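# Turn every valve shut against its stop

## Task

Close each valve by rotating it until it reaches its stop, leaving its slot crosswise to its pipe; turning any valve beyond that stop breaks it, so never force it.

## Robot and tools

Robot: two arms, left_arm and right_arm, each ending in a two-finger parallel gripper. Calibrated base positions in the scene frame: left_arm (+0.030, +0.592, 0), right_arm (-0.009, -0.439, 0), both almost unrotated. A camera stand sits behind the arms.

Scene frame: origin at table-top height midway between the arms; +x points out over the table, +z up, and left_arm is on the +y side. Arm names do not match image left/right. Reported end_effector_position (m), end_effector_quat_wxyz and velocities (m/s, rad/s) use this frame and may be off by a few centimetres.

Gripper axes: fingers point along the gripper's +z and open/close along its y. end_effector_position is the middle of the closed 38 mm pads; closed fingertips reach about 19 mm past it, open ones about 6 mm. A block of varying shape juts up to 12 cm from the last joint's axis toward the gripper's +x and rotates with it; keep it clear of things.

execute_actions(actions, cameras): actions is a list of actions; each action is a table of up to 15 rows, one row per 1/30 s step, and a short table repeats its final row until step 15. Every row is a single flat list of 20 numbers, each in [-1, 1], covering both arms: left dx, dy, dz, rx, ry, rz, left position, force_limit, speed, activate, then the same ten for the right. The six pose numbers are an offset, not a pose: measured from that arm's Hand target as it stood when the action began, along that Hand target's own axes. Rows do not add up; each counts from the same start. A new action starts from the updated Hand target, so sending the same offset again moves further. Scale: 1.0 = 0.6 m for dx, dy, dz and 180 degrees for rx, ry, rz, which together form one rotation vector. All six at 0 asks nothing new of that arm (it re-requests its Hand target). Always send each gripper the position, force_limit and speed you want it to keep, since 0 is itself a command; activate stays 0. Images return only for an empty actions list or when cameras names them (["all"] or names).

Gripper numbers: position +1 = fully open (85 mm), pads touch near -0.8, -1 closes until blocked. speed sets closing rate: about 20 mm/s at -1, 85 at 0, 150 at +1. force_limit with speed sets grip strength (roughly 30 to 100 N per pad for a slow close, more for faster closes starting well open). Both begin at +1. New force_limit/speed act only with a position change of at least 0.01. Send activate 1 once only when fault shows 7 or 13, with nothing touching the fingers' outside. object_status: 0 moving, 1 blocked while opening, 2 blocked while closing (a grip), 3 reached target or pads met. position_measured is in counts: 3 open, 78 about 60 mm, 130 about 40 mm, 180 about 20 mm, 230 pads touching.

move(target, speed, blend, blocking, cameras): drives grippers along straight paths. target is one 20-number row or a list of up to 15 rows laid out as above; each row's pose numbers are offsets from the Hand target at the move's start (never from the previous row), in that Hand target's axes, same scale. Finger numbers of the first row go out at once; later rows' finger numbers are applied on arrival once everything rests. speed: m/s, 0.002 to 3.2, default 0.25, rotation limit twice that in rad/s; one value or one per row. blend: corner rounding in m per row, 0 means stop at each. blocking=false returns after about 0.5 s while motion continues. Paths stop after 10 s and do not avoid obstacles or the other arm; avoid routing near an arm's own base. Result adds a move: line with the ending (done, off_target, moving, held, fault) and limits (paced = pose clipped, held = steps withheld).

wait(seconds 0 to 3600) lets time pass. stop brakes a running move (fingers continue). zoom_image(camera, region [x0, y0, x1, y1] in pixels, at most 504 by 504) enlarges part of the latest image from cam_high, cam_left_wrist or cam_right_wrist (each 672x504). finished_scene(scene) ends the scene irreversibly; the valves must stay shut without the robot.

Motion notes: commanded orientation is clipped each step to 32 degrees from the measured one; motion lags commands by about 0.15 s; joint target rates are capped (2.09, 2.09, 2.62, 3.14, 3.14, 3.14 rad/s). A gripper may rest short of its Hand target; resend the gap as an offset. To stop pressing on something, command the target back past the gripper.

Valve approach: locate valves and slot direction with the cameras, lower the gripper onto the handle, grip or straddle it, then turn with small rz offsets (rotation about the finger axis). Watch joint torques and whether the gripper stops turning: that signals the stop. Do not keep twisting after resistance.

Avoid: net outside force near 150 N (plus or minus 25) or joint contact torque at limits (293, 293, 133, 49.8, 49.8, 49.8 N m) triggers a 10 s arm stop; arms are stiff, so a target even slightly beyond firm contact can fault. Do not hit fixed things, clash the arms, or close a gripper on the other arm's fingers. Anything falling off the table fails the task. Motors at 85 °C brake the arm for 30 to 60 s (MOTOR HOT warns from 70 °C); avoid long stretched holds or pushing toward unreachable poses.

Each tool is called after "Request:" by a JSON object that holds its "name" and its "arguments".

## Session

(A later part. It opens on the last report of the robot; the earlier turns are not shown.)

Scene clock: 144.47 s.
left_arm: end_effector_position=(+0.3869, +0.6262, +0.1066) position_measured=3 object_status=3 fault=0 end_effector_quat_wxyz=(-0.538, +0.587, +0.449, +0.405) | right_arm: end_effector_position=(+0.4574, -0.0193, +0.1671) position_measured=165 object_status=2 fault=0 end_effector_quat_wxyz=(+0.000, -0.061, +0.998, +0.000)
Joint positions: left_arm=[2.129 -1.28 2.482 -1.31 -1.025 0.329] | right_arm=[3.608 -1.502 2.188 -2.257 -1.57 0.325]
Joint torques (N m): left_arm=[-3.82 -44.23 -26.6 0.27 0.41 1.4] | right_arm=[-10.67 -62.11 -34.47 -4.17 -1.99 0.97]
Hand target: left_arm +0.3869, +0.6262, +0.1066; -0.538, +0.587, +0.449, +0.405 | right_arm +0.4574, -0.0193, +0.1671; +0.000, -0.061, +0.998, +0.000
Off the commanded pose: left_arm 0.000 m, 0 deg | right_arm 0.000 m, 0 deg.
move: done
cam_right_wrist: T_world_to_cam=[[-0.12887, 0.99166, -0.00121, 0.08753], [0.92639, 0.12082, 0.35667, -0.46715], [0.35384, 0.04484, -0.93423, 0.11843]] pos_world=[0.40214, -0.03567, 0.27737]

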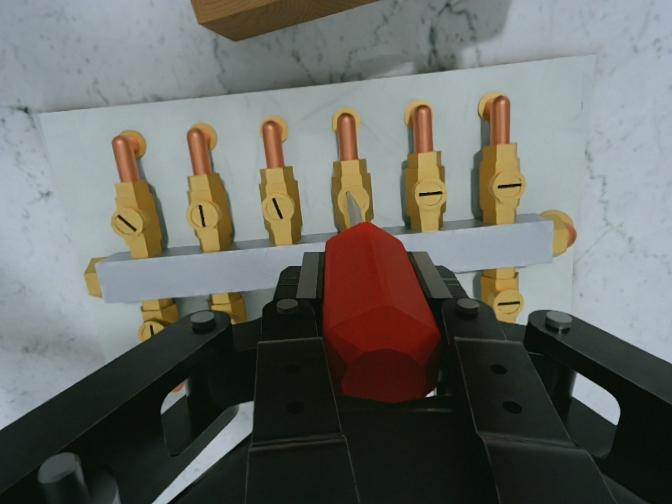

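Request:
{"name": "zoom_image", "arguments": {"camera": "cam_right_wrist", "region": [270, 180, 470, 380]}}

Request:
{"name": "zoom_image", "arguments": {"camera": "cam_right_wrist", "region": [300, 300, 450, 450]}}

Scaled by 2.520 from the camera's image (finer frame: 960x720).

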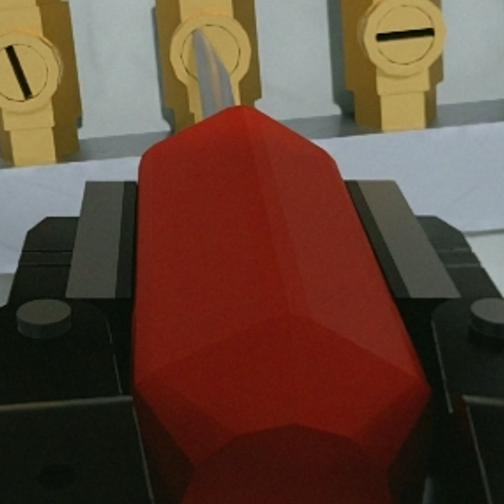

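Scaled by 3.360 from the camera's image (finer frame: 960x720).

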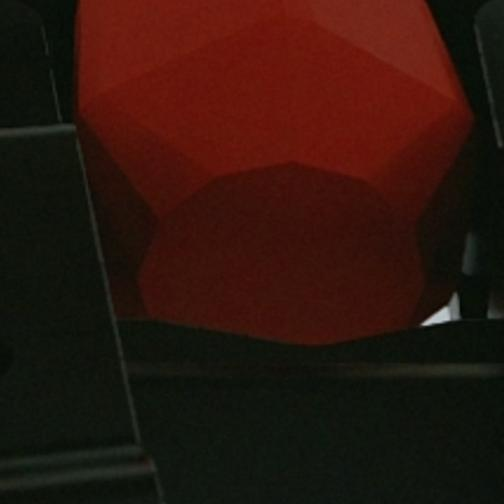

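Request:
{"name": "move", "arguments": {"target": [0,0,0,0,0,0,1,1,1,0, 0.0035,-0.00125,0,0,-0.0111,0,-0.97,0.8,-1,0], "speed": 0.05, "cameras": ["cam_right_wrist"]}}

Request:
{"name": "zoom_image", "arguments": {"camera": "cam_right_wrist", "region": [335, 180, 365, 210]}}

Scene clock: 146.97 s.
left_arm: end_effector_position=(+0.3869, +0.6262, +0.1066) position_measured=3 object_status=3 fault=0 end_effector_quat_wxyz=(-0.538, +0.587, +0.449, +0.405) | right_arm: end_effector_position=(+0.4554, -0.0203, +0.1672) position_measured=165 object_status=2 fault=0 end_effector_quat_wxyz=(+0.017, -0.061, +0.998, +0.002)
Joint positions: left_arm=[2.129 -1.28 2.482 -1.31 -1.025 0.329] | right_arm=[3.613 -1.513 2.209 -2.3 -1.581 0.33]
Joint torques (N m): left_arm=[-2.52 -46.37 -25.81 0.84 0.52 1.15] | right_arm=[11.3 -57.83 -34.16 -11.16 -2 0.44]
Hand target: left_arm +0.3869, +0.6262, +0.1066; -0.538, +0.587, +0.449, +0.405 | right_arm +0.4554, -0.0203, +0.1671; +0.017, -0.061, +0.998, +0.002
Off the commanded pose: left_arm 0.000 m, 0 deg | right_arm 0.000 m, 0 deg.
move: done
cam_right_wrist: T_world_to_cam=[[-0.12846, 0.99171, -0.00144, 0.08808], [0.91358, 0.1189, 0.38888, -0.46489], [0.38582, 0.04864, -0.92129, 0.10253]] pos_world=[0.39648, -0.03706, 0.27537]

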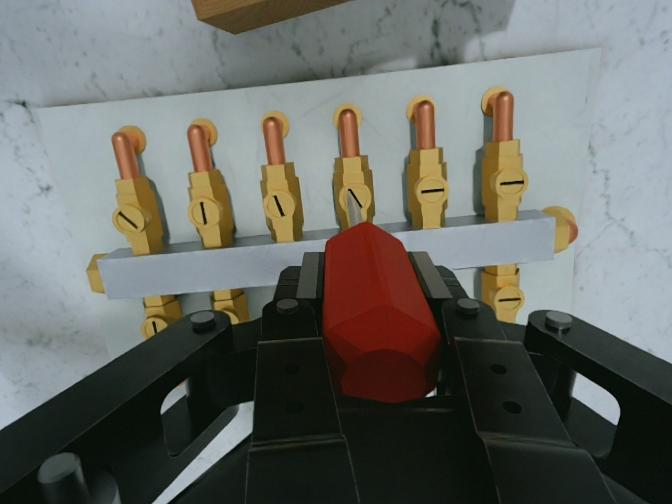

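Scaled by 16.800 from the camera's image (finer frame: 960x720).

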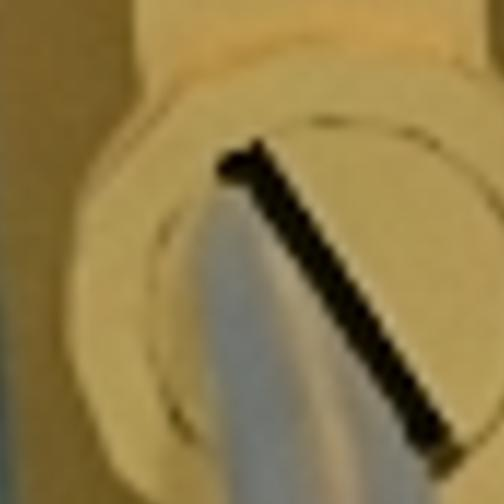

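Request:
{"name": "move", "arguments": {"target": [0,0,0,0,0,0,1,1,1,0, -0.0013,0.001,0.005,0,0,0,-0.97,0.8,-1,0], "speed": 0.05, "cameras": ["cam_right_wrist"]}}

Request:
{"name": "zoom_image", "arguments": {"camera": "cam_right_wrist", "region": [335, 180, 365, 210]}}

Scene clock: 147.63 s.
left_arm: end_effector_position=(+0.3869, +0.6262, +0.1066) position_measured=3 object_status=3 fault=0 end_effector_quat_wxyz=(-0.538, +0.587, +0.449, +0.405) | right_arm: end_effector_position=(+0.4564, -0.0195, +0.1645) position_measured=165 object_status=2 fault=0 end_effector_quat_wxyz=(+0.017, -0.061, +0.998, +0.002)
Joint positions: left_arm=[2.129 -1.28 2.482 -1.31 -1.025 0.329] | right_arm=[3.613 -1.508 2.21 -2.306 -1.581 0.331]
Joint torques (N m): left_arm=[-0.81 -43.32 -26.68 0.32 0.63 0.94] | right_arm=[13.91 -2.05 -13.27 -4.52 1.16 1.05]
Hand target: left_arm +0.3869, +0.6262, +0.1066; -0.538, +0.587, +0.449, +0.405 | right_arm +0.4562, -0.0196, +0.1642; +0.017, -0.061, +0.998, +0.002
Off the commanded pose: left_arm 0.000 m, 0 deg | right_arm 0.000 m, 0 deg.
move: done
cam_right_wrist: T_world_to_cam=[[-0.12841, 0.99172, -0.00139, 0.08745], [0.91335, 0.11881, 0.38946, -0.46473], [0.3864, 0.04874, -0.92104, 0.09941]] pos_world=[0.39728, -0.03636, 0.27267]

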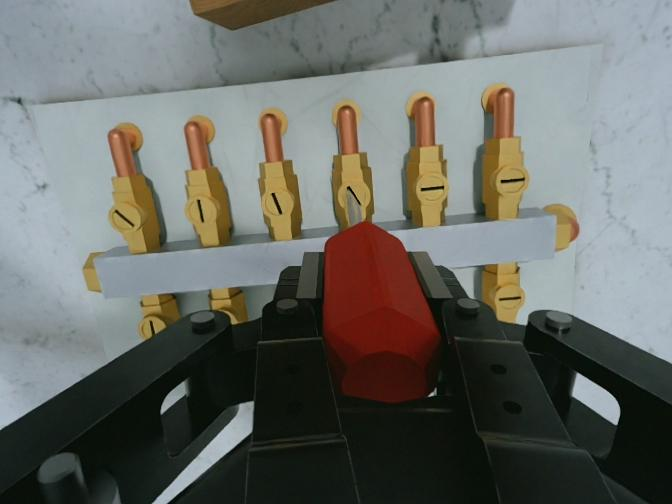

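Scaled by 16.800 from the camera's image (finer frame: 960x720).

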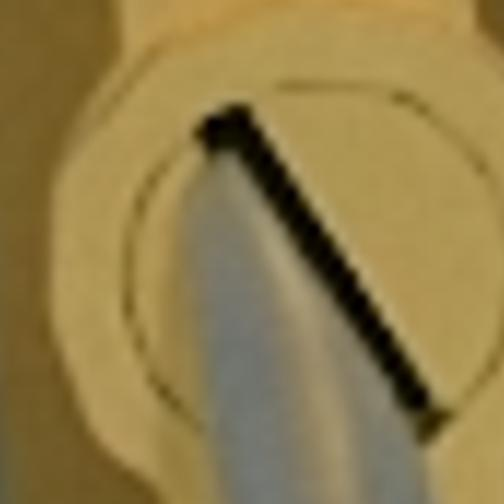

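Request:
{"name": "move", "arguments": {"target": [[0,0,0,0,0,0,1,1,1,0, 0,0,-0.003,0,0,0,-0.97,0.8,-1,0],[0,0,0,0,0,0,1,1,1,0, 0,0.001,-0.003,0,0,0,-0.97,0.8,-1,0]], "speed": 0.05, "cameras": ["cam_right_wrist"]}}

Request:
{"name": "zoom_image", "arguments": {"camera": "cam_right_wrist", "region": [335, 180, 365, 210]}}

Scene clock: 148.30 s.
left_arm: end_effector_position=(+0.3869, +0.6262, +0.1066) position_measured=3 object_status=3 fault=0 end_effector_quat_wxyz=(-0.538, +0.587, +0.449, +0.405) | right_arm: end_effector_position=(+0.4561, -0.0190, +0.1659) position_measured=165 object_status=2 fault=0 end_effector_quat_wxyz=(+0.017, -0.061, +0.998, +0.002)
Joint positions: left_arm=[2.129 -1.28 2.482 -1.31 -1.025 0.329] | right_arm=[3.614 -1.509 2.208 -2.302 -1.581 0.331]
Joint torques (N m): left_arm=[-3.33 -44.07 -25.61 0.42 0.51 1.79] | right_arm=[12.35 -61.06 -50.07 -0.98 0.21 0.82]
Hand target: left_arm +0.3869, +0.6262, +0.1066; -0.538, +0.587, +0.449, +0.405 | right_arm +0.4561, -0.0190, +0.1660; +0.017, -0.061, +0.998, +0.002
Off the commanded pose: left_arm 0.000 m, 0 deg | right_arm 0.000 m, 0 deg.
move: done
cam_right_wrist: T_world_to_cam=[[-0.1285, 0.99171, -0.00135, 0.08695], [0.91358, 0.1189, 0.38889, -0.46508], [0.38582, 0.04874, -0.92128, 0.10104]] pos_world=[0.39708, -0.03586, 0.27407]

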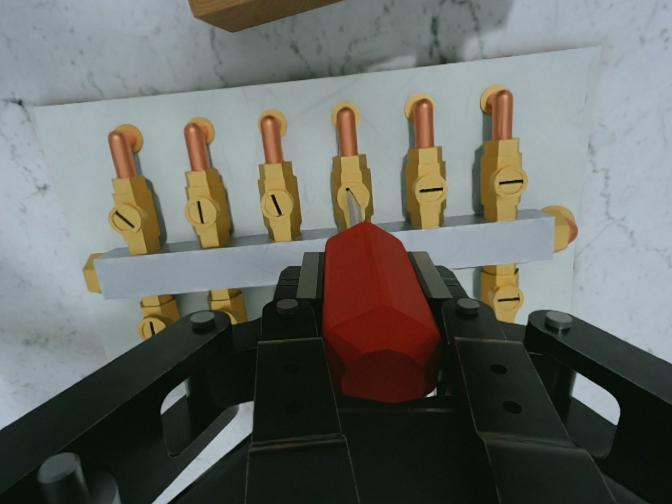

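Scaled by 16.800 from the camera's image (finer frame: 960x720).

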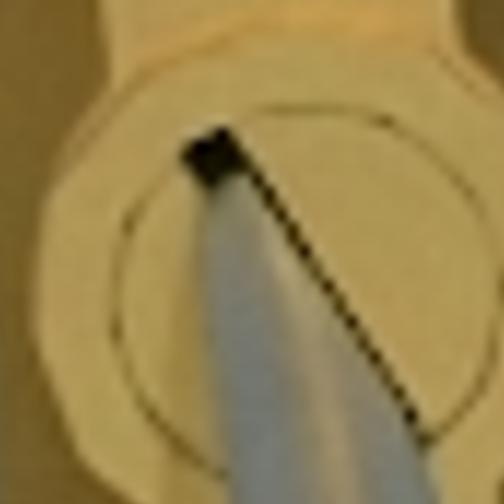

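Request:
{"name": "move", "arguments": {"target": [0,0,0,0,0,0,1,1,1,0, 0.0001,-0.0001,0.0032,0,0,0,-0.97,0.8,-1,0], "speed": 0.03, "cameras": ["cam_right_wrist"]}}

Request:
{"name": "zoom_image", "arguments": {"camera": "cam_right_wrist", "region": [335, 180, 365, 210]}}

Scene clock: 148.90 s.
left_arm: end_effector_position=(+0.3869, +0.6262, +0.1066) position_measured=3 object_status=3 fault=0 end_effector_quat_wxyz=(-0.538, +0.587, +0.449, +0.405) | right_arm: end_effector_position=(+0.4561, -0.0190, +0.1641) position_measured=165 object_status=2 fault=0 end_effector_quat_wxyz=(+0.017, -0.061, +0.998, +0.002)
Joint positions: left_arm=[2.129 -1.28 2.482 -1.31 -1.025 0.329] | right_arm=[3.614 -1.507 2.21 -2.306 -1.581 0.332]
Joint torques (N m): left_arm=[-3.5 -41.86 -25.62 0.23 0.29 1.2] | right_arm=[-4.35 -38.98 -34.06 -10.7 -1.69 -1.09]
Hand target: left_arm +0.3869, +0.6262, +0.1066; -0.538, +0.587, +0.449, +0.405 | right_arm +0.4561, -0.0190, +0.1641; +0.017, -0.061, +0.998, +0.002
Off the commanded pose: left_arm 0.000 m, 0 deg | right_arm 0.000 m, 0 deg.
move: done
cam_right_wrist: T_world_to_cam=[[-0.12846, 0.99171, -0.00147, 0.08697], [0.9135, 0.11891, 0.38908, -0.4644], [0.38603, 0.04864, -0.9212, 0.09928]] pos_world=[0.39708, -0.03586, 0.27227]

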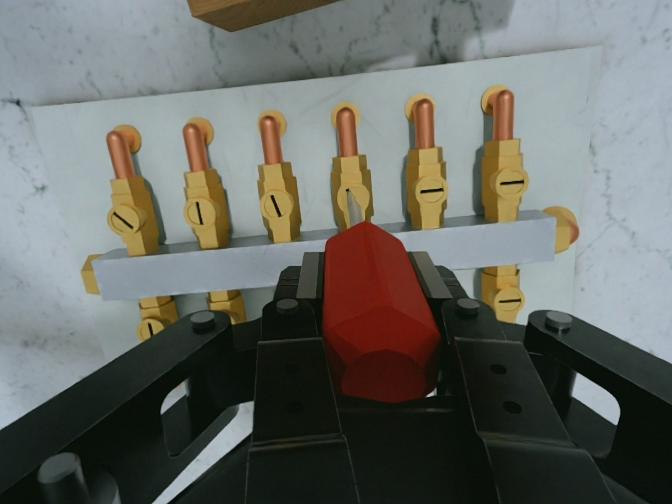

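Scaled by 16.800 from the camera's image (finer frame: 960x720).

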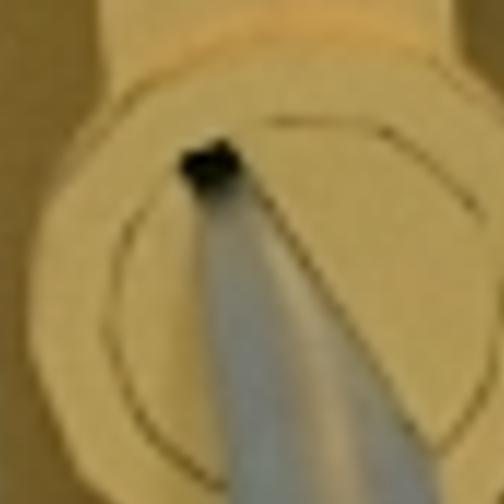

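Request:
{"name": "move", "arguments": {"target": [[0,0,0,0,0,0,1,1,1,0, 0.0001,0,0.002,0,0,0,-0.97,0.8,-1,0],[0,0,0,0,0,0,1,1,1,0, 0.0003,0.0026,0.002,-0.0039,0,-0.1111,-0.97,0.8,-1,0]], "speed": [0.04,0.15], "cameras": ["cam_right_wrist"]}}

Request:
{"name": "zoom_image", "arguments": {"camera": "cam_right_wrist", "region": [335, 180, 365, 210]}}

Scene clock: 151.43 s.
left_arm: end_effector_position=(+0.3869, +0.6262, +0.1066) position_measured=3 object_status=3 fault=0 end_effector_quat_wxyz=(-0.538, +0.587, +0.449, +0.405) | right_arm: end_effector_position=(+0.4558, -0.0175, +0.1629) position_measured=165 object_status=2 fault=0 end_effector_quat_wxyz=(+0.017, -0.233, +0.972, +0.005)
Joint positions: left_arm=[2.129 -1.28 2.482 -1.31 -1.025 0.329] | right_arm=[3.611 -1.506 2.212 -2.311 -1.569 -0.02]
Joint torques (N m): left_arm=[-4.03 -44.19 -25.15 0.27 0.83 1.24] | right_arm=[-13.72 -56.92 -31.52 -9.45 3.64 -3.03]
Hand target: left_arm +0.3869, +0.6262, +0.1066; -0.538, +0.587, +0.449, +0.405 | right_arm +0.4558, -0.0175, +0.1629; +0.017, -0.233, +0.972, +0.005
Off the commanded pose: left_arm 0.000 m, 0 deg | right_arm 0.000 m, 0 deg.
move: done
cam_right_wrist: T_world_to_cam=[[-0.45968, 0.88809, -0.0013, 0.23456], [0.81774, 0.42384, 0.38944, -0.41491], [0.34641, 0.17795, -0.92105, 0.11855]] pos_world=[0.40604, -0.05355, 0.27107]

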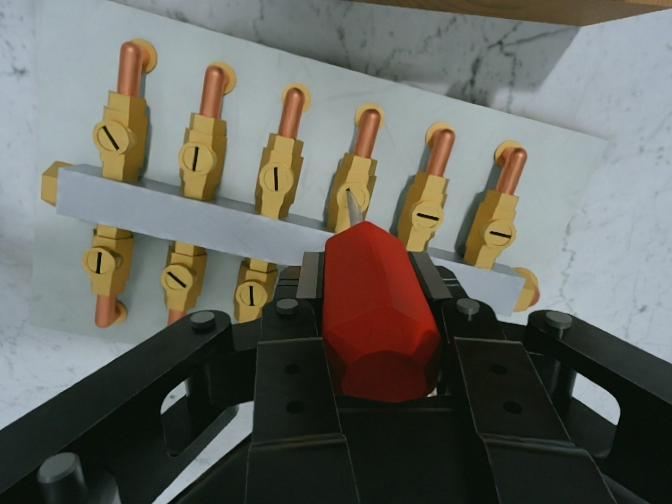

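Scaled by 16.800 from the camera's image (finer frame: 960x720).

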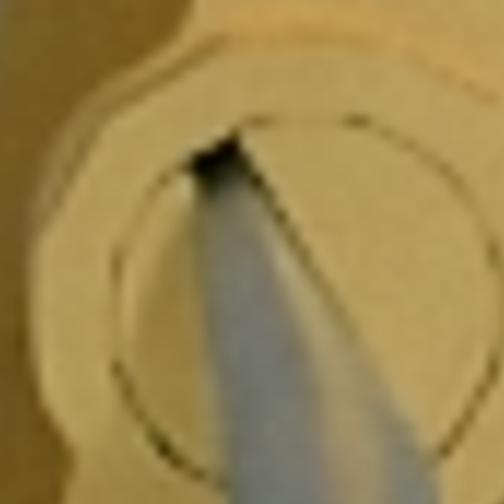

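Request:
{"name": "move", "arguments": {"target": [[0,0,0,0,0,0,1,1,1,0, 0.0002,0.0028,0,-0.0039,0,-0.1111,-0.97,0.8,-1,0],[0,0,0,0,0,0,1,1,1,0, 0.0008,0.0048,0,-0.0068,0,-0.1944,-0.97,0.8,-1,0],[0,0,0,0,0,0,1,1,1,0, 0.0018,0.0063,0,-0.0093,0,-0.2667,-0.97,0.8,-1,0]], "speed": [0.25,0.25,0.12], "blend": [0.01,0.005,0]}}

Request:
{"name": "move", "arguments": {"target": [0,0,0,0,0,0,1,1,1,0, -0.0012,0,-0.0333,0,0,0,-0.97,0.8,-1,0], "speed": 0.2, "cameras": ["cam_right_wrist"]}}

Request:
{"name": "zoom_image", "arguments": {"camera": "cam_right_wrist", "region": [325, 160, 375, 210]}}

Scene clock: 154.47 s.
left_arm: end_effector_position=(+0.3869, +0.6262, +0.1066) position_measured=3 object_status=3 fault=0 end_effector_quat_wxyz=(-0.538, +0.587, +0.449, +0.405) | right_arm: end_effector_position=(+0.4531, -0.0146, +0.1628) position_measured=165 object_status=2 fault=0 end_effector_quat_wxyz=(+0.014, -0.608, +0.793, +0.011)
Joint positions: left_arm=[2.129 -1.28 2.482 -1.31 -1.025 0.329] | right_arm=[3.606 -1.506 2.209 -2.296 -1.543 -0.864]
Joint torques (N m): left_arm=[-1.16 -42.85 -26.82 0.41 0.54 1.63] | right_arm=[-11.45 -35.87 -42.97 0.78 3.39 -3.84]
Hand target: left_arm +0.3869, +0.6262, +0.1066; -0.538, +0.587, +0.449, +0.405 | right_arm +0.4531, -0.0146, +0.1628; +0.014, -0.609, +0.793, +0.011
Off the commanded pose: left_arm 0.000 m, 0 deg | right_arm 0.000 m, 0 deg.
move: done

Scene clock: 155.13 s.
left_arm: end_effector_position=(+0.3869, +0.6262, +0.1066) position_measured=3 object_status=3 fault=0 end_effector_quat_wxyz=(-0.538, +0.587, +0.449, +0.405) | right_arm: end_effector_position=(+0.4531, -0.0146, +0.1826) position_measured=165 object_status=2 fault=0 end_effector_quat_wxyz=(+0.014, -0.609, +0.793, +0.011)
Joint positions: left_arm=[2.129 -1.28 2.482 -1.31 -1.025 0.329] | right_arm=[3.606 -1.531 2.191 -2.253 -1.543 -0.864]
Joint torques (N m): left_arm=[-2.06 -43.33 -26.58 0.43 1.06 1.49] | right_arm=[10.62 -59.74 -50.48 -0.88 -1.83 0.29]
Hand target: left_arm +0.3869, +0.6262, +0.1066; -0.538, +0.587, +0.449, +0.405 | right_arm +0.4531, -0.0146, +0.1828; +0.014, -0.609, +0.793, +0.011
Off the commanded pose: left_arm 0.000 m, 0 deg | right_arm 0.000 m, 0 deg.
move: done
cam_right_wrist: T_world_to_cam=[[-0.96783, 0.25162, -0.0015, 0.4517], [0.2311, 0.89124, 0.39024, -0.14915], [0.09953, 0.37734, -0.92071, 0.25186]] pos_world=[0.44656, -0.07576, 0.29078]

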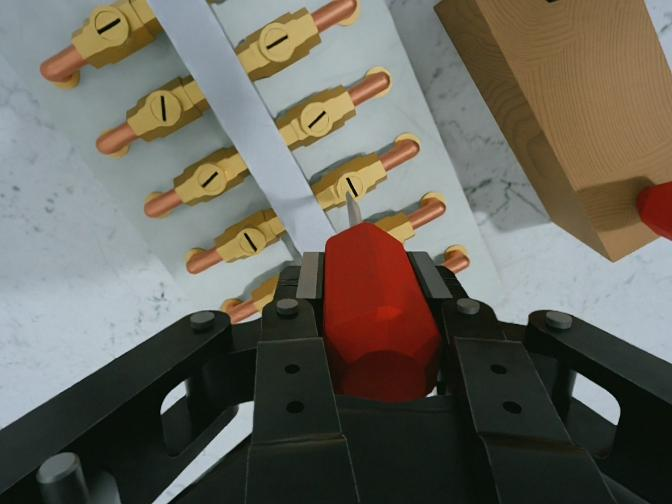

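Scaled by 10.080 from the camera's image (finer frame: 960x720).

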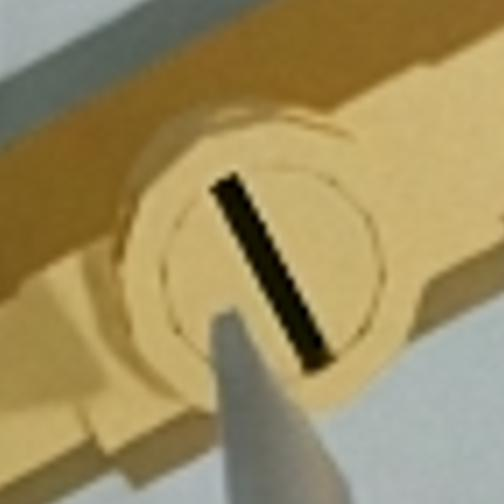

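Request:
{"name": "move", "arguments": {"target": [0,0,0,0,0,0,1,1,1,0, 0.0673,-0.0393,0,0.0154,0,0.4389,-0.97,0.8,-1,0], "speed": 0.5, "cameras": ["cam_right_wrist"]}}

Request:
{"name": "zoom_image", "arguments": {"camera": "cam_right_wrist", "region": [325, 160, 375, 210]}}

Scene clock: 157.77 s.
left_arm: end_effector_position=(+0.3869, +0.6262, +0.1066) position_measured=3 object_status=3 fault=0 end_effector_quat_wxyz=(-0.538, +0.587, +0.449, +0.405) | right_arm: end_effector_position=(+0.4654, -0.0597, +0.1813) position_measured=165 object_status=2 fault=0 end_effector_quat_wxyz=(+0.017, +0.035, +0.999, +0.000)
Joint positions: left_arm=[2.129 -1.28 2.482 -1.31 -1.025 0.329] | right_arm=[3.547 -1.56 2.226 -2.268 -1.585 0.456]
Joint torques (N m): left_arm=[-3.27 -43.48 -26.78 0.57 0.57 1.43] | right_arm=[-15.42 -52.76 -46.32 -0.81 -1.85 1.47]
Hand target: left_arm +0.3869, +0.6262, +0.1066; -0.538, +0.587, +0.449, +0.405 | right_arm +0.4655, -0.0597, +0.1814; +0.017, +0.035, +0.999, +0.000
Off the commanded pose: left_arm 0.000 m, 0 deg | right_arm 0.000 m, 0 deg.
move: done
cam_right_wrist: T_world_to_cam=[[0.06294, 0.99802, -0.00171, 0.03988], [0.91947, -0.05732, 0.38896, -0.48806], [0.38809, -0.02605, -0.92125, 0.10819]] pos_world=[0.40426, -0.06496, 0.28957]

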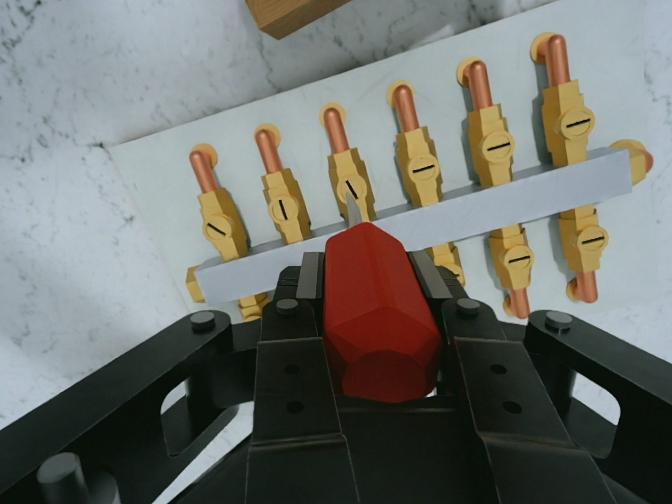

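Scaled by 10.080 from the camera's image (finer frame: 960x720).

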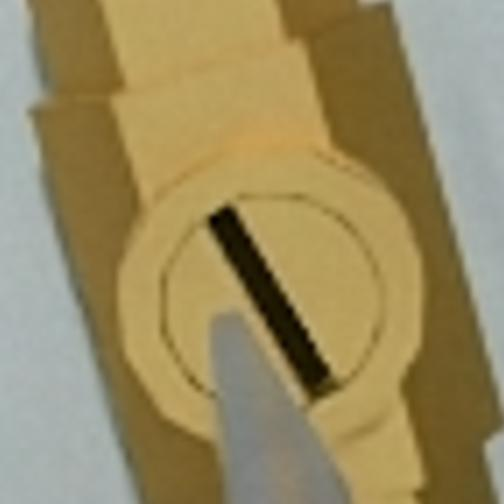

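Request:
{"name": "move", "arguments": {"target": [0,0,0,0,0,0,1,1,1,0, 0.0002,0.001,0.0245,0.0008,0,0.0222,-0.97,0.8,-1,0], "speed": 0.12, "cameras": ["cam_right_wrist"]}}

Request:
{"name": "zoom_image", "arguments": {"camera": "cam_right_wrist", "region": [335, 180, 365, 210]}}

Scene clock: 160.70 s.
left_arm: end_effector_position=(+0.3869, +0.6262, +0.1066) position_measured=3 object_status=3 fault=0 end_effector_quat_wxyz=(-0.538, +0.587, +0.449, +0.405) | right_arm: end_effector_position=(+0.4659, -0.0591, +0.1667) position_measured=165 object_status=2 fault=0 end_effector_quat_wxyz=(+0.017, +0.070, +0.997, -0.001)
Joint positions: left_arm=[2.129 -1.28 2.482 -1.31 -1.025 0.329] | right_arm=[3.549 -1.539 2.237 -2.299 -1.588 0.527]
Joint torques (N m): left_arm=[-2.68 -42.69 -25.88 -0.01 0.36 1.05] | right_arm=[13.04 -34.86 -34.86 -10.92 -2.2 0.41]
Hand target: left_arm +0.3869, +0.6262, +0.1066; -0.538, +0.587, +0.449, +0.405 | right_arm +0.4659, -0.0591, +0.1667; +0.017, +0.070, +0.997, -0.001
Off the commanded pose: left_arm 0.000 m, 0 deg | right_arm 0.000 m, 0 deg.
move: done
cam_right_wrist: T_world_to_cam=[[0.13236, 0.9912, -0.00182, 0.00652], [0.91322, -0.12124, 0.389, -0.48362], [0.38536, -0.05315, -0.92123, 0.09426]] pos_world=[0.40446, -0.06008, 0.27497]

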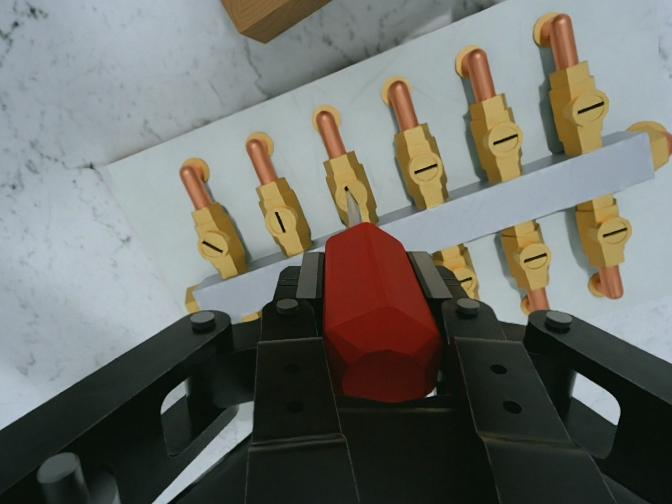

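Scaled by 16.800 from the camera's image (finer frame: 960x720).

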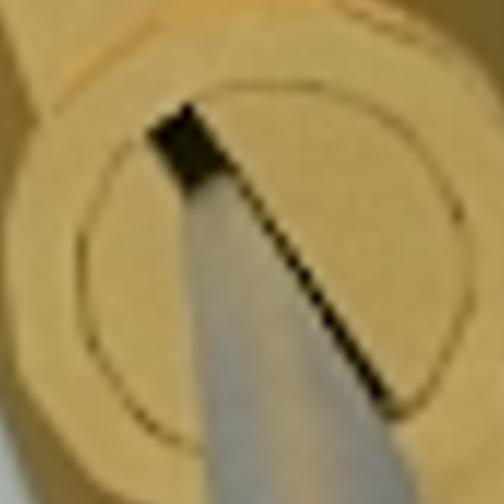

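Request:
{"name": "move", "arguments": {"target": [[0,0,0,0,0,0,1,1,1,0, 0.0009,-0.0009,0,-0.0002,0,-0.0056,-0.97,0.8,-1,0],[0,0,0,0,0,0,1,1,1,0, 0.001,-0.0009,0.0045,-0.0002,0,-0.0056,-0.97,0.8,-1,0]], "speed": 0.05, "cameras": ["cam_right_wrist"]}}

Request:
{"name": "zoom_image", "arguments": {"camera": "cam_right_wrist", "region": [335, 180, 365, 210]}}

Scene clock: 161.70 s.
left_arm: end_effector_position=(+0.3869, +0.6262, +0.1066) position_measured=3 object_status=3 fault=0 end_effector_quat_wxyz=(-0.538, +0.587, +0.449, +0.405) | right_arm: end_effector_position=(+0.4651, -0.0597, +0.1639) position_measured=165 object_status=2 fault=0 end_effector_quat_wxyz=(+0.017, +0.062, +0.998, -0.001)
Joint positions: left_arm=[2.129 -1.28 2.482 -1.31 -1.025 0.329] | right_arm=[3.548 -1.537 2.241 -2.305 -1.587 0.51]
Joint torques (N m): left_arm=[-3.96 -44.32 -26.44 0.48 0.36 1.68] | right_arm=[-7.44 -32.66 -42.84 -10.18 2.32 -2.71]
Hand target: left_arm +0.3869, +0.6262, +0.1066; -0.538, +0.587, +0.449, +0.405 | right_arm +0.4653, -0.0596, +0.1639; +0.017, +0.062, +0.998, -0.001
Off the commanded pose: left_arm 0.000 m, 0 deg | right_arm 0.000 m, 0 deg.
move: done
cam_right_wrist: T_world_to_cam=[[0.11536, 0.99332, -0.00196, 0.01516], [0.91531, -0.10553, 0.38868, -0.48195], [0.38588, -0.04663, -0.92137, 0.09205]] pos_world=[0.40386, -0.06163, 0.27217]

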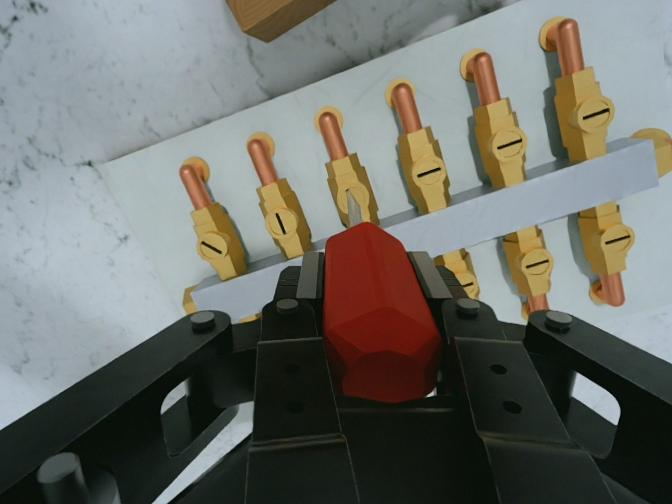

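Scaled by 16.800 from the camera's image (finer frame: 960x720).

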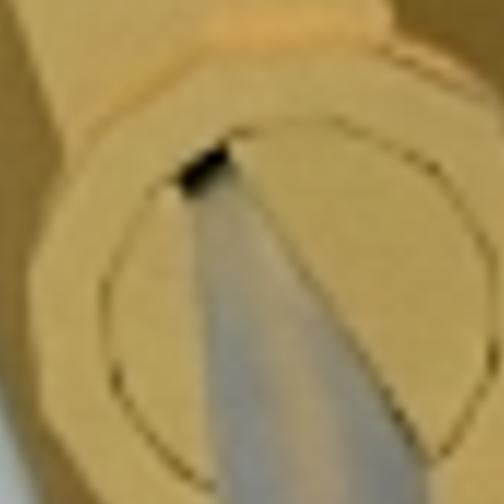

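Request:
{"name": "move", "arguments": {"target": [[0,0,0,0,0,0,1,1,1,0, 0.0001,0,0.0018,0,0,0,-0.97,0.8,-1,0],[0,0,0,0,0,0,1,1,1,0, 0.0004,0.0026,0.0018,-0.0039,0,-0.1111,-0.97,0.8,-1,0]], "speed": [0.04,0.15], "cameras": ["cam_right_wrist"]}}

Request:
{"name": "zoom_image", "arguments": {"camera": "cam_right_wrist", "region": [335, 180, 365, 210]}}

Scene clock: 163.70 s.
left_arm: end_effector_position=(+0.3869, +0.6262, +0.1066) position_measured=3 object_status=3 fault=0 end_effector_quat_wxyz=(-0.538, +0.587, +0.449, +0.405) | right_arm: end_effector_position=(+0.4653, -0.0580, +0.1629) position_measured=165 object_status=2 fault=0 end_effector_quat_wxyz=(+0.017, -0.113, +0.993, +0.002) end_effector_velocity=(-0.001, +0.001, +0.000) end_effector_angular_velocity=(+0.001, +0.000, +0.006)
Joint positions: left_arm=[2.129 -1.28 2.482 -1.31 -1.025 0.329] | right_arm=[3.545 -1.536 2.244 -2.313 -1.575 0.158]
Joint velocities: left_arm=[within noise] | right_arm=[0.001 0 0 -0.001 0.001 -0.005]
Joint torques (N m): left_arm=[-3.81 -46.36 -26.68 1.05 0.01 1.27] | right_arm=[-10.97 -41.49 -19.22 -7.08 4.93 -2.89]
Hand target: left_arm +0.3869, +0.6262, +0.1066; -0.538, +0.587, +0.449, +0.405 | right_arm +0.4653, -0.0580, +0.1629; +0.017, -0.113, +0.993, +0.002
Off the commanded pose: left_arm 0.000 m, 0 deg | right_arm 0.000 m, 0 deg.
move: done
cam_right_wrist: T_world_to_cam=[[-0.2313, 0.97288, -0.00159, 0.17352], [0.89603, 0.21367, 0.38921, -0.45406], [0.379, 0.0886, -0.92115, 0.10212]] pos_world=[0.40828, -0.08084, 0.27107]

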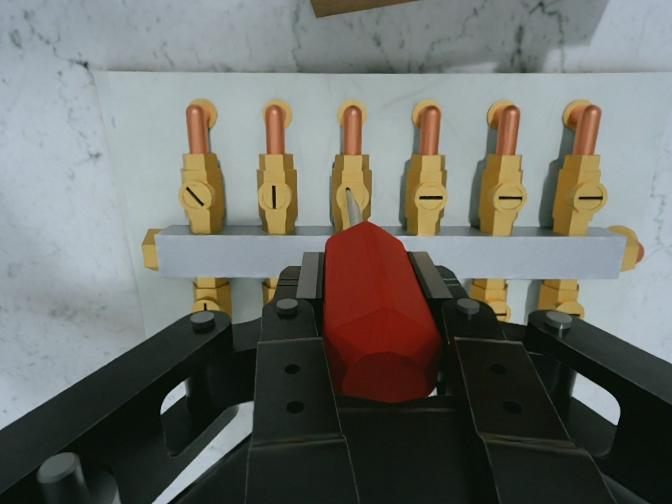

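Scaled by 16.800 from the camera's image (finer frame: 960x720).

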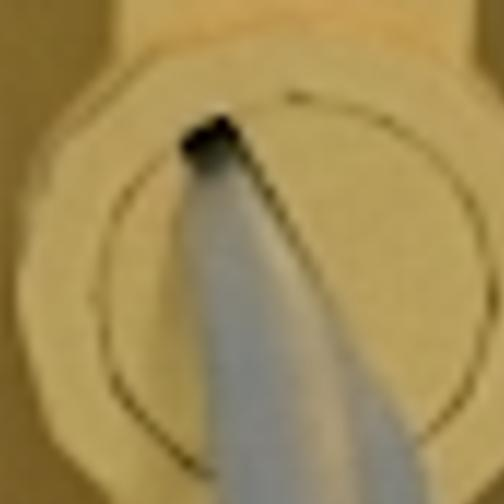

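Request:
{"name": "move", "arguments": {"target": [[0,0,0,0,0,0,1,1,1,0, 0.0003,0.0032,0,-0.0039,0,-0.1111,-0.97,0.8,-1,0],[0,0,0,0,0,0,1,1,1,0, 0.0018,0.0062,0,-0.0078,0,-0.2222,-0.97,0.8,-1,0],[0,0,0,0,0,0,1,1,1,0, 0.0038,0.0081,0,-0.0113,0,-0.3222,-0.97,0.8,-1,0],[0,0,0,0,0,0,1,1,1,0, 0.0045,0.0085,0,-0.0121,0,-0.3444,-0.97,0.8,-1,0]], "speed": [0.25,0.25,0.2,0.08], "blend": [0.01,0.01,0.003,0]}}

Request:
{"name": "move", "arguments": {"target": [0,0,0,0,0,0,1,1,1,0, -0.0012,0,-0.0333,0,0,0,-0.97,0.8,-1,0], "speed": 0.2, "cameras": ["cam_right_wrist"]}}

Request:
{"name": "zoom_image", "arguments": {"camera": "cam_right_wrist", "region": [325, 160, 375, 210]}}

Scene clock: 167.33 s.
left_arm: end_effector_position=(+0.3869, +0.6262, +0.1066) position_measured=3 object_status=3 fault=0 end_effector_quat_wxyz=(-0.538, +0.587, +0.449, +0.405) | right_arm: end_effector_position=(+0.4615, -0.0536, +0.1628) position_measured=165 object_status=2 fault=0 end_effector_quat_wxyz=(+0.014, -0.608, +0.793, +0.011)
Joint positions: left_arm=[2.129 -1.28 2.482 -1.31 -1.025 0.329] | right_arm=[3.539 -1.537 2.242 -2.296 -1.542 -0.931]
Joint torques (N m): left_arm=[-2.82 -44.17 -26.72 0.64 0.67 1.33] | right_arm=[-6.36 -44.48 -39.02 1.81 6.39 -3.65]
Hand target: left_arm +0.3869, +0.6262, +0.1066; -0.538, +0.587, +0.449, +0.405 | right_arm +0.4615, -0.0536, +0.1628; +0.014, -0.609, +0.793, +0.011
Off the commanded pose: left_arm 0.000 m, 0 deg | right_arm 0.000 m, 0 deg.
move: done

Scene clock: 168.03 s.
left_arm: end_effector_position=(+0.3869, +0.6262, +0.1066) position_measured=3 object_status=3 fault=0 end_effector_quat_wxyz=(-0.538, +0.587, +0.449, +0.405) | right_arm: end_effector_position=(+0.4615, -0.0536, +0.1826) position_measured=165 object_status=2 fault=0 end_effector_quat_wxyz=(+0.014, -0.609, +0.793, +0.011)
Joint positions: left_arm=[2.129 -1.28 2.482 -1.31 -1.025 0.329] | right_arm=[3.539 -1.563 2.224 -2.252 -1.542 -0.932]
Joint torques (N m): left_arm=[-0.87 -41.28 -27.87 0.54 0.52 1.28] | right_arm=[5 -56.44 -51.47 -0.68 -2.05 -0.33]
Hand target: left_arm +0.3869, +0.6262, +0.1066; -0.538, +0.587, +0.449, +0.405 | right_arm +0.4615, -0.0536, +0.1828; +0.014, -0.609, +0.793, +0.011
Off the commanded pose: left_arm 0.000 m, 0 deg | right_arm 0.000 m, 0 deg.
move: done
cam_right_wrist: T_world_to_cam=[[-0.96783, 0.25162, -0.0015, 0.46974], [0.23111, 0.89125, 0.39021, -0.11635], [0.09952, 0.3773, -0.92073, 0.26574]] pos_world=[0.45506, -0.11476, 0.29078]

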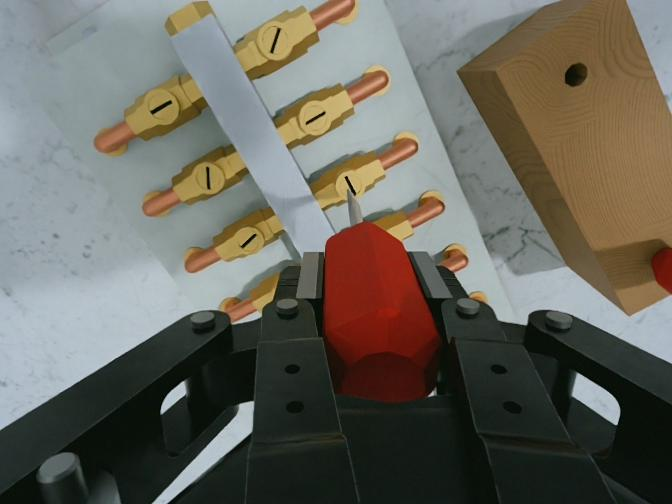

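Scaled by 10.080 from the camera's image (finer frame: 960x720).

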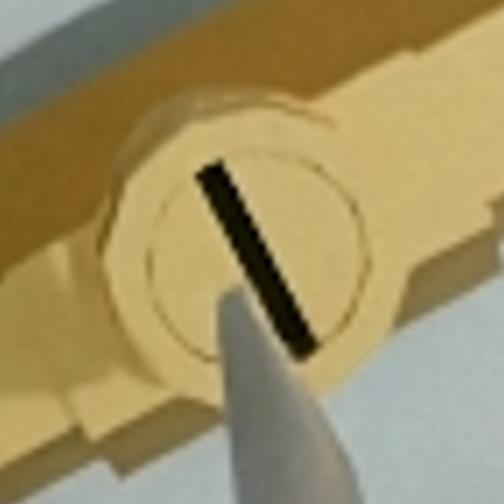

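Request:
{"name": "move", "arguments": {"target": [0,0,0,0,0,0,1,1,1,0, 0.0705,-0.0422,0,0.0186,0,0.5306,-0.97,0.8,-1,0], "speed": 0.6, "cameras": ["cam_right_wrist"]}}

Request:
{"name": "zoom_image", "arguments": {"camera": "cam_right_wrist", "region": [325, 160, 375, 210]}}

Scene clock: 170.80 s.
left_arm: end_effector_position=(+0.3869, +0.6262, +0.1066) position_measured=3 object_status=3 fault=0 end_effector_quat_wxyz=(-0.538, +0.587, +0.449, +0.405) | right_arm: end_effector_position=(+0.4751, -0.1010, +0.1812) position_measured=165 object_status=2 fault=0 end_effector_quat_wxyz=(+0.017, +0.178, +0.984, -0.003)
Joint positions: left_arm=[2.129 -1.28 2.482 -1.31 -1.025 0.329] | right_arm=[3.477 -1.587 2.252 -2.263 -1.592 0.674]
Joint torques (N m): left_arm=[-3 -46.14 -26.89 -0.04 0.42 1.88] | right_arm=[9.9 -29.81 -51.4 -0.91 -2.01 1.06]
Hand target: left_arm +0.3869, +0.6262, +0.1066; -0.538, +0.587, +0.449, +0.405 | right_arm +0.4750, -0.1010, +0.1812; +0.017, +0.179, +0.984, -0.003
Off the commanded pose: left_arm 0.000 m, 0 deg | right_arm 0.000 m, 0 deg.
move: done
cam_right_wrist: T_world_to_cam=[[0.3441, 0.93893, -0.00193, -0.05898], [0.8653, -0.31631, 0.38883, -0.49968], [0.36448, -0.13547, -0.92131, 0.10343]] pos_world=[0.41497, -0.08866, 0.28947]

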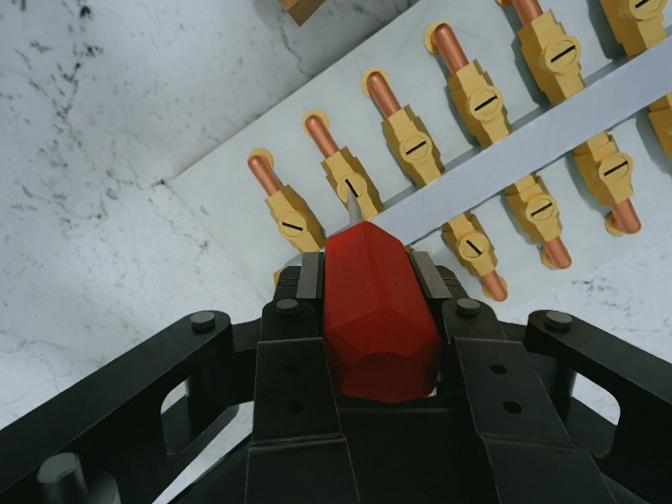

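Scaled by 10.080 from the camera's image (finer frame: 960x720).

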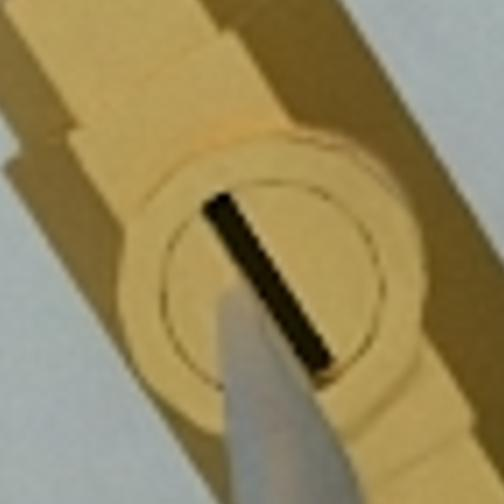

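Request:
{"name": "move", "arguments": {"target": [0,0,0,0,0,0,1,1,1,0, 0,0.0002,0.0245,0,0,0.004,-0.97,0.8,-1,0], "speed": 0.12, "cameras": ["cam_right_wrist"]}}

Request:
{"name": "zoom_image", "arguments": {"camera": "cam_right_wrist", "region": [335, 180, 365, 210]}}

Scene clock: 171.83 s.
left_arm: end_effector_position=(+0.3869, +0.6262, +0.1066) position_measured=3 object_status=3 fault=0 end_effector_quat_wxyz=(-0.538, +0.587, +0.449, +0.405) | right_arm: end_effector_position=(+0.4755, -0.1011, +0.1667) position_measured=165 object_status=2 fault=0 end_effector_quat_wxyz=(+0.017, +0.185, +0.983, -0.003)
Joint positions: left_arm=[2.129 -1.28 2.482 -1.31 -1.025 0.329] | right_arm=[3.476 -1.567 2.265 -2.296 -1.592 0.686]
Joint torques (N m): left_arm=[-4.22 -46.92 -26.97 0.26 0.44 1.48] | right_arm=[-15.22 -32.95 -34.97 -10.7 -1.06 0.36]
Hand target: left_arm +0.3869, +0.6262, +0.1066; -0.538, +0.587, +0.449, +0.405 | right_arm +0.4756, -0.1011, +0.1665; +0.017, +0.185, +0.983, -0.003
Off the commanded pose: left_arm 0.000 m, 0 deg | right_arm 0.000 m, 0 deg.
move: done
cam_right_wrist: T_world_to_cam=[[0.35601, 0.93448, -0.00147, -0.0653], [0.86115, -0.32746, 0.38883, -0.49356], [0.36287, -0.13969, -0.92131, 0.09015]] pos_world=[0.41556, -0.088, 0.27487]

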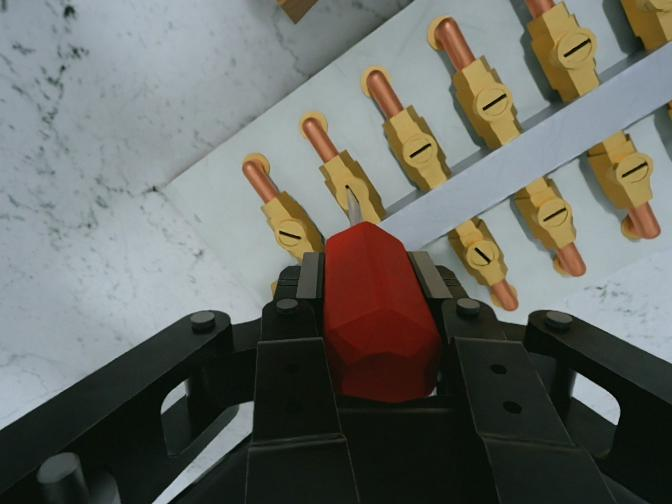

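Scaled by 16.800 from the camera's image (finer frame: 960x720).

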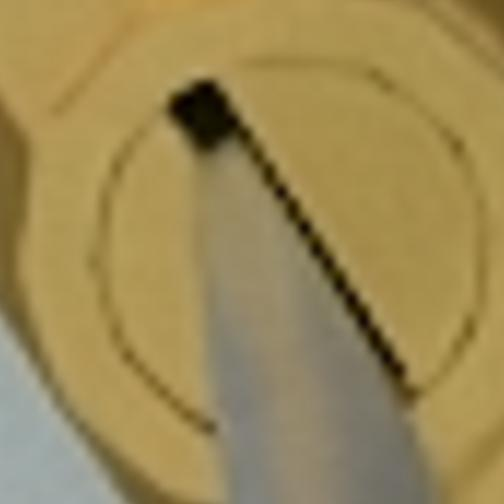

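Request:
{"name": "move", "arguments": {"target": [[0,0,0,0,0,0,1,1,1,0, 0,-0.0003,0.0005,0,0,0,-0.97,0.8,-1,0],[0,0,0,0,0,0,1,1,1,0, 0.0001,-0.0003,0.0045,0,0,0,-0.97,0.8,-1,0]], "speed": 0.05, "cameras": ["cam_right_wrist"]}}

Request:
{"name": "zoom_image", "arguments": {"camera": "cam_right_wrist", "region": [335, 180, 365, 210]}}

Scene clock: 172.70 s.
left_arm: end_effector_position=(+0.3869, +0.6262, +0.1066) position_measured=3 object_status=3 fault=0 end_effector_quat_wxyz=(-0.538, +0.587, +0.449, +0.405) | right_arm: end_effector_position=(+0.4755, -0.1013, +0.1639) position_measured=165 object_status=2 fault=0 end_effector_quat_wxyz=(+0.017, +0.185, +0.983, -0.003)
Joint positions: left_arm=[2.129 -1.28 2.482 -1.31 -1.025 0.329] | right_arm=[3.476 -1.563 2.268 -2.302 -1.592 0.686]
Joint torques (N m): left_arm=[-1.91 -42.14 -27.06 -0.06 0.34 1.57] | right_arm=[-18.25 -30.73 -32.07 -10.66 -0.02 -2.45]
Hand target: left_arm +0.3869, +0.6262, +0.1066; -0.538, +0.587, +0.449, +0.405 | right_arm +0.4755, -0.1013, +0.1638; +0.017, +0.185, +0.983, -0.003
Off the commanded pose: left_arm 0.000 m, 0 deg | right_arm 0.000 m, 0 deg.
move: done
cam_right_wrist: T_world_to_cam=[[0.35612, 0.93444, -0.00152, -0.06525], [0.86111, -0.32754, 0.38886, -0.49254], [0.36287, -0.13979, -0.9213, 0.08764]] pos_world=[0.41556, -0.0881, 0.27217]

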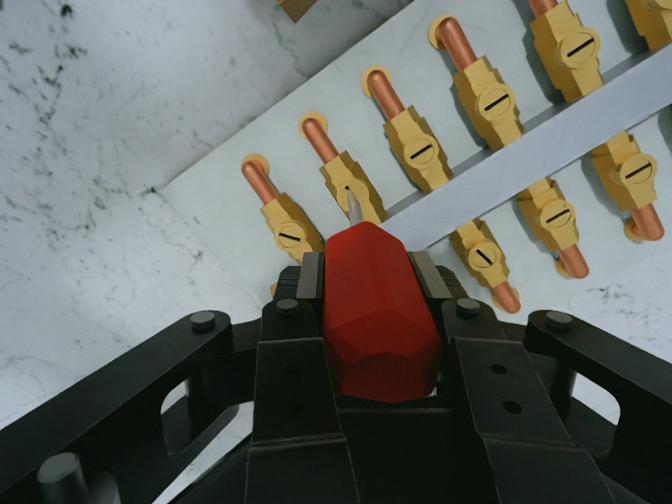

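Scaled by 16.800 from the camera's image (finer frame: 960x720).

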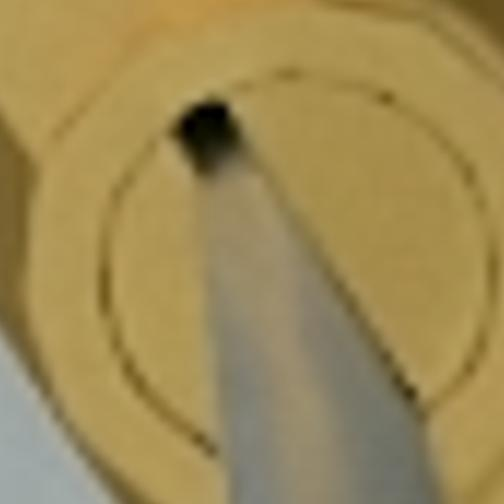

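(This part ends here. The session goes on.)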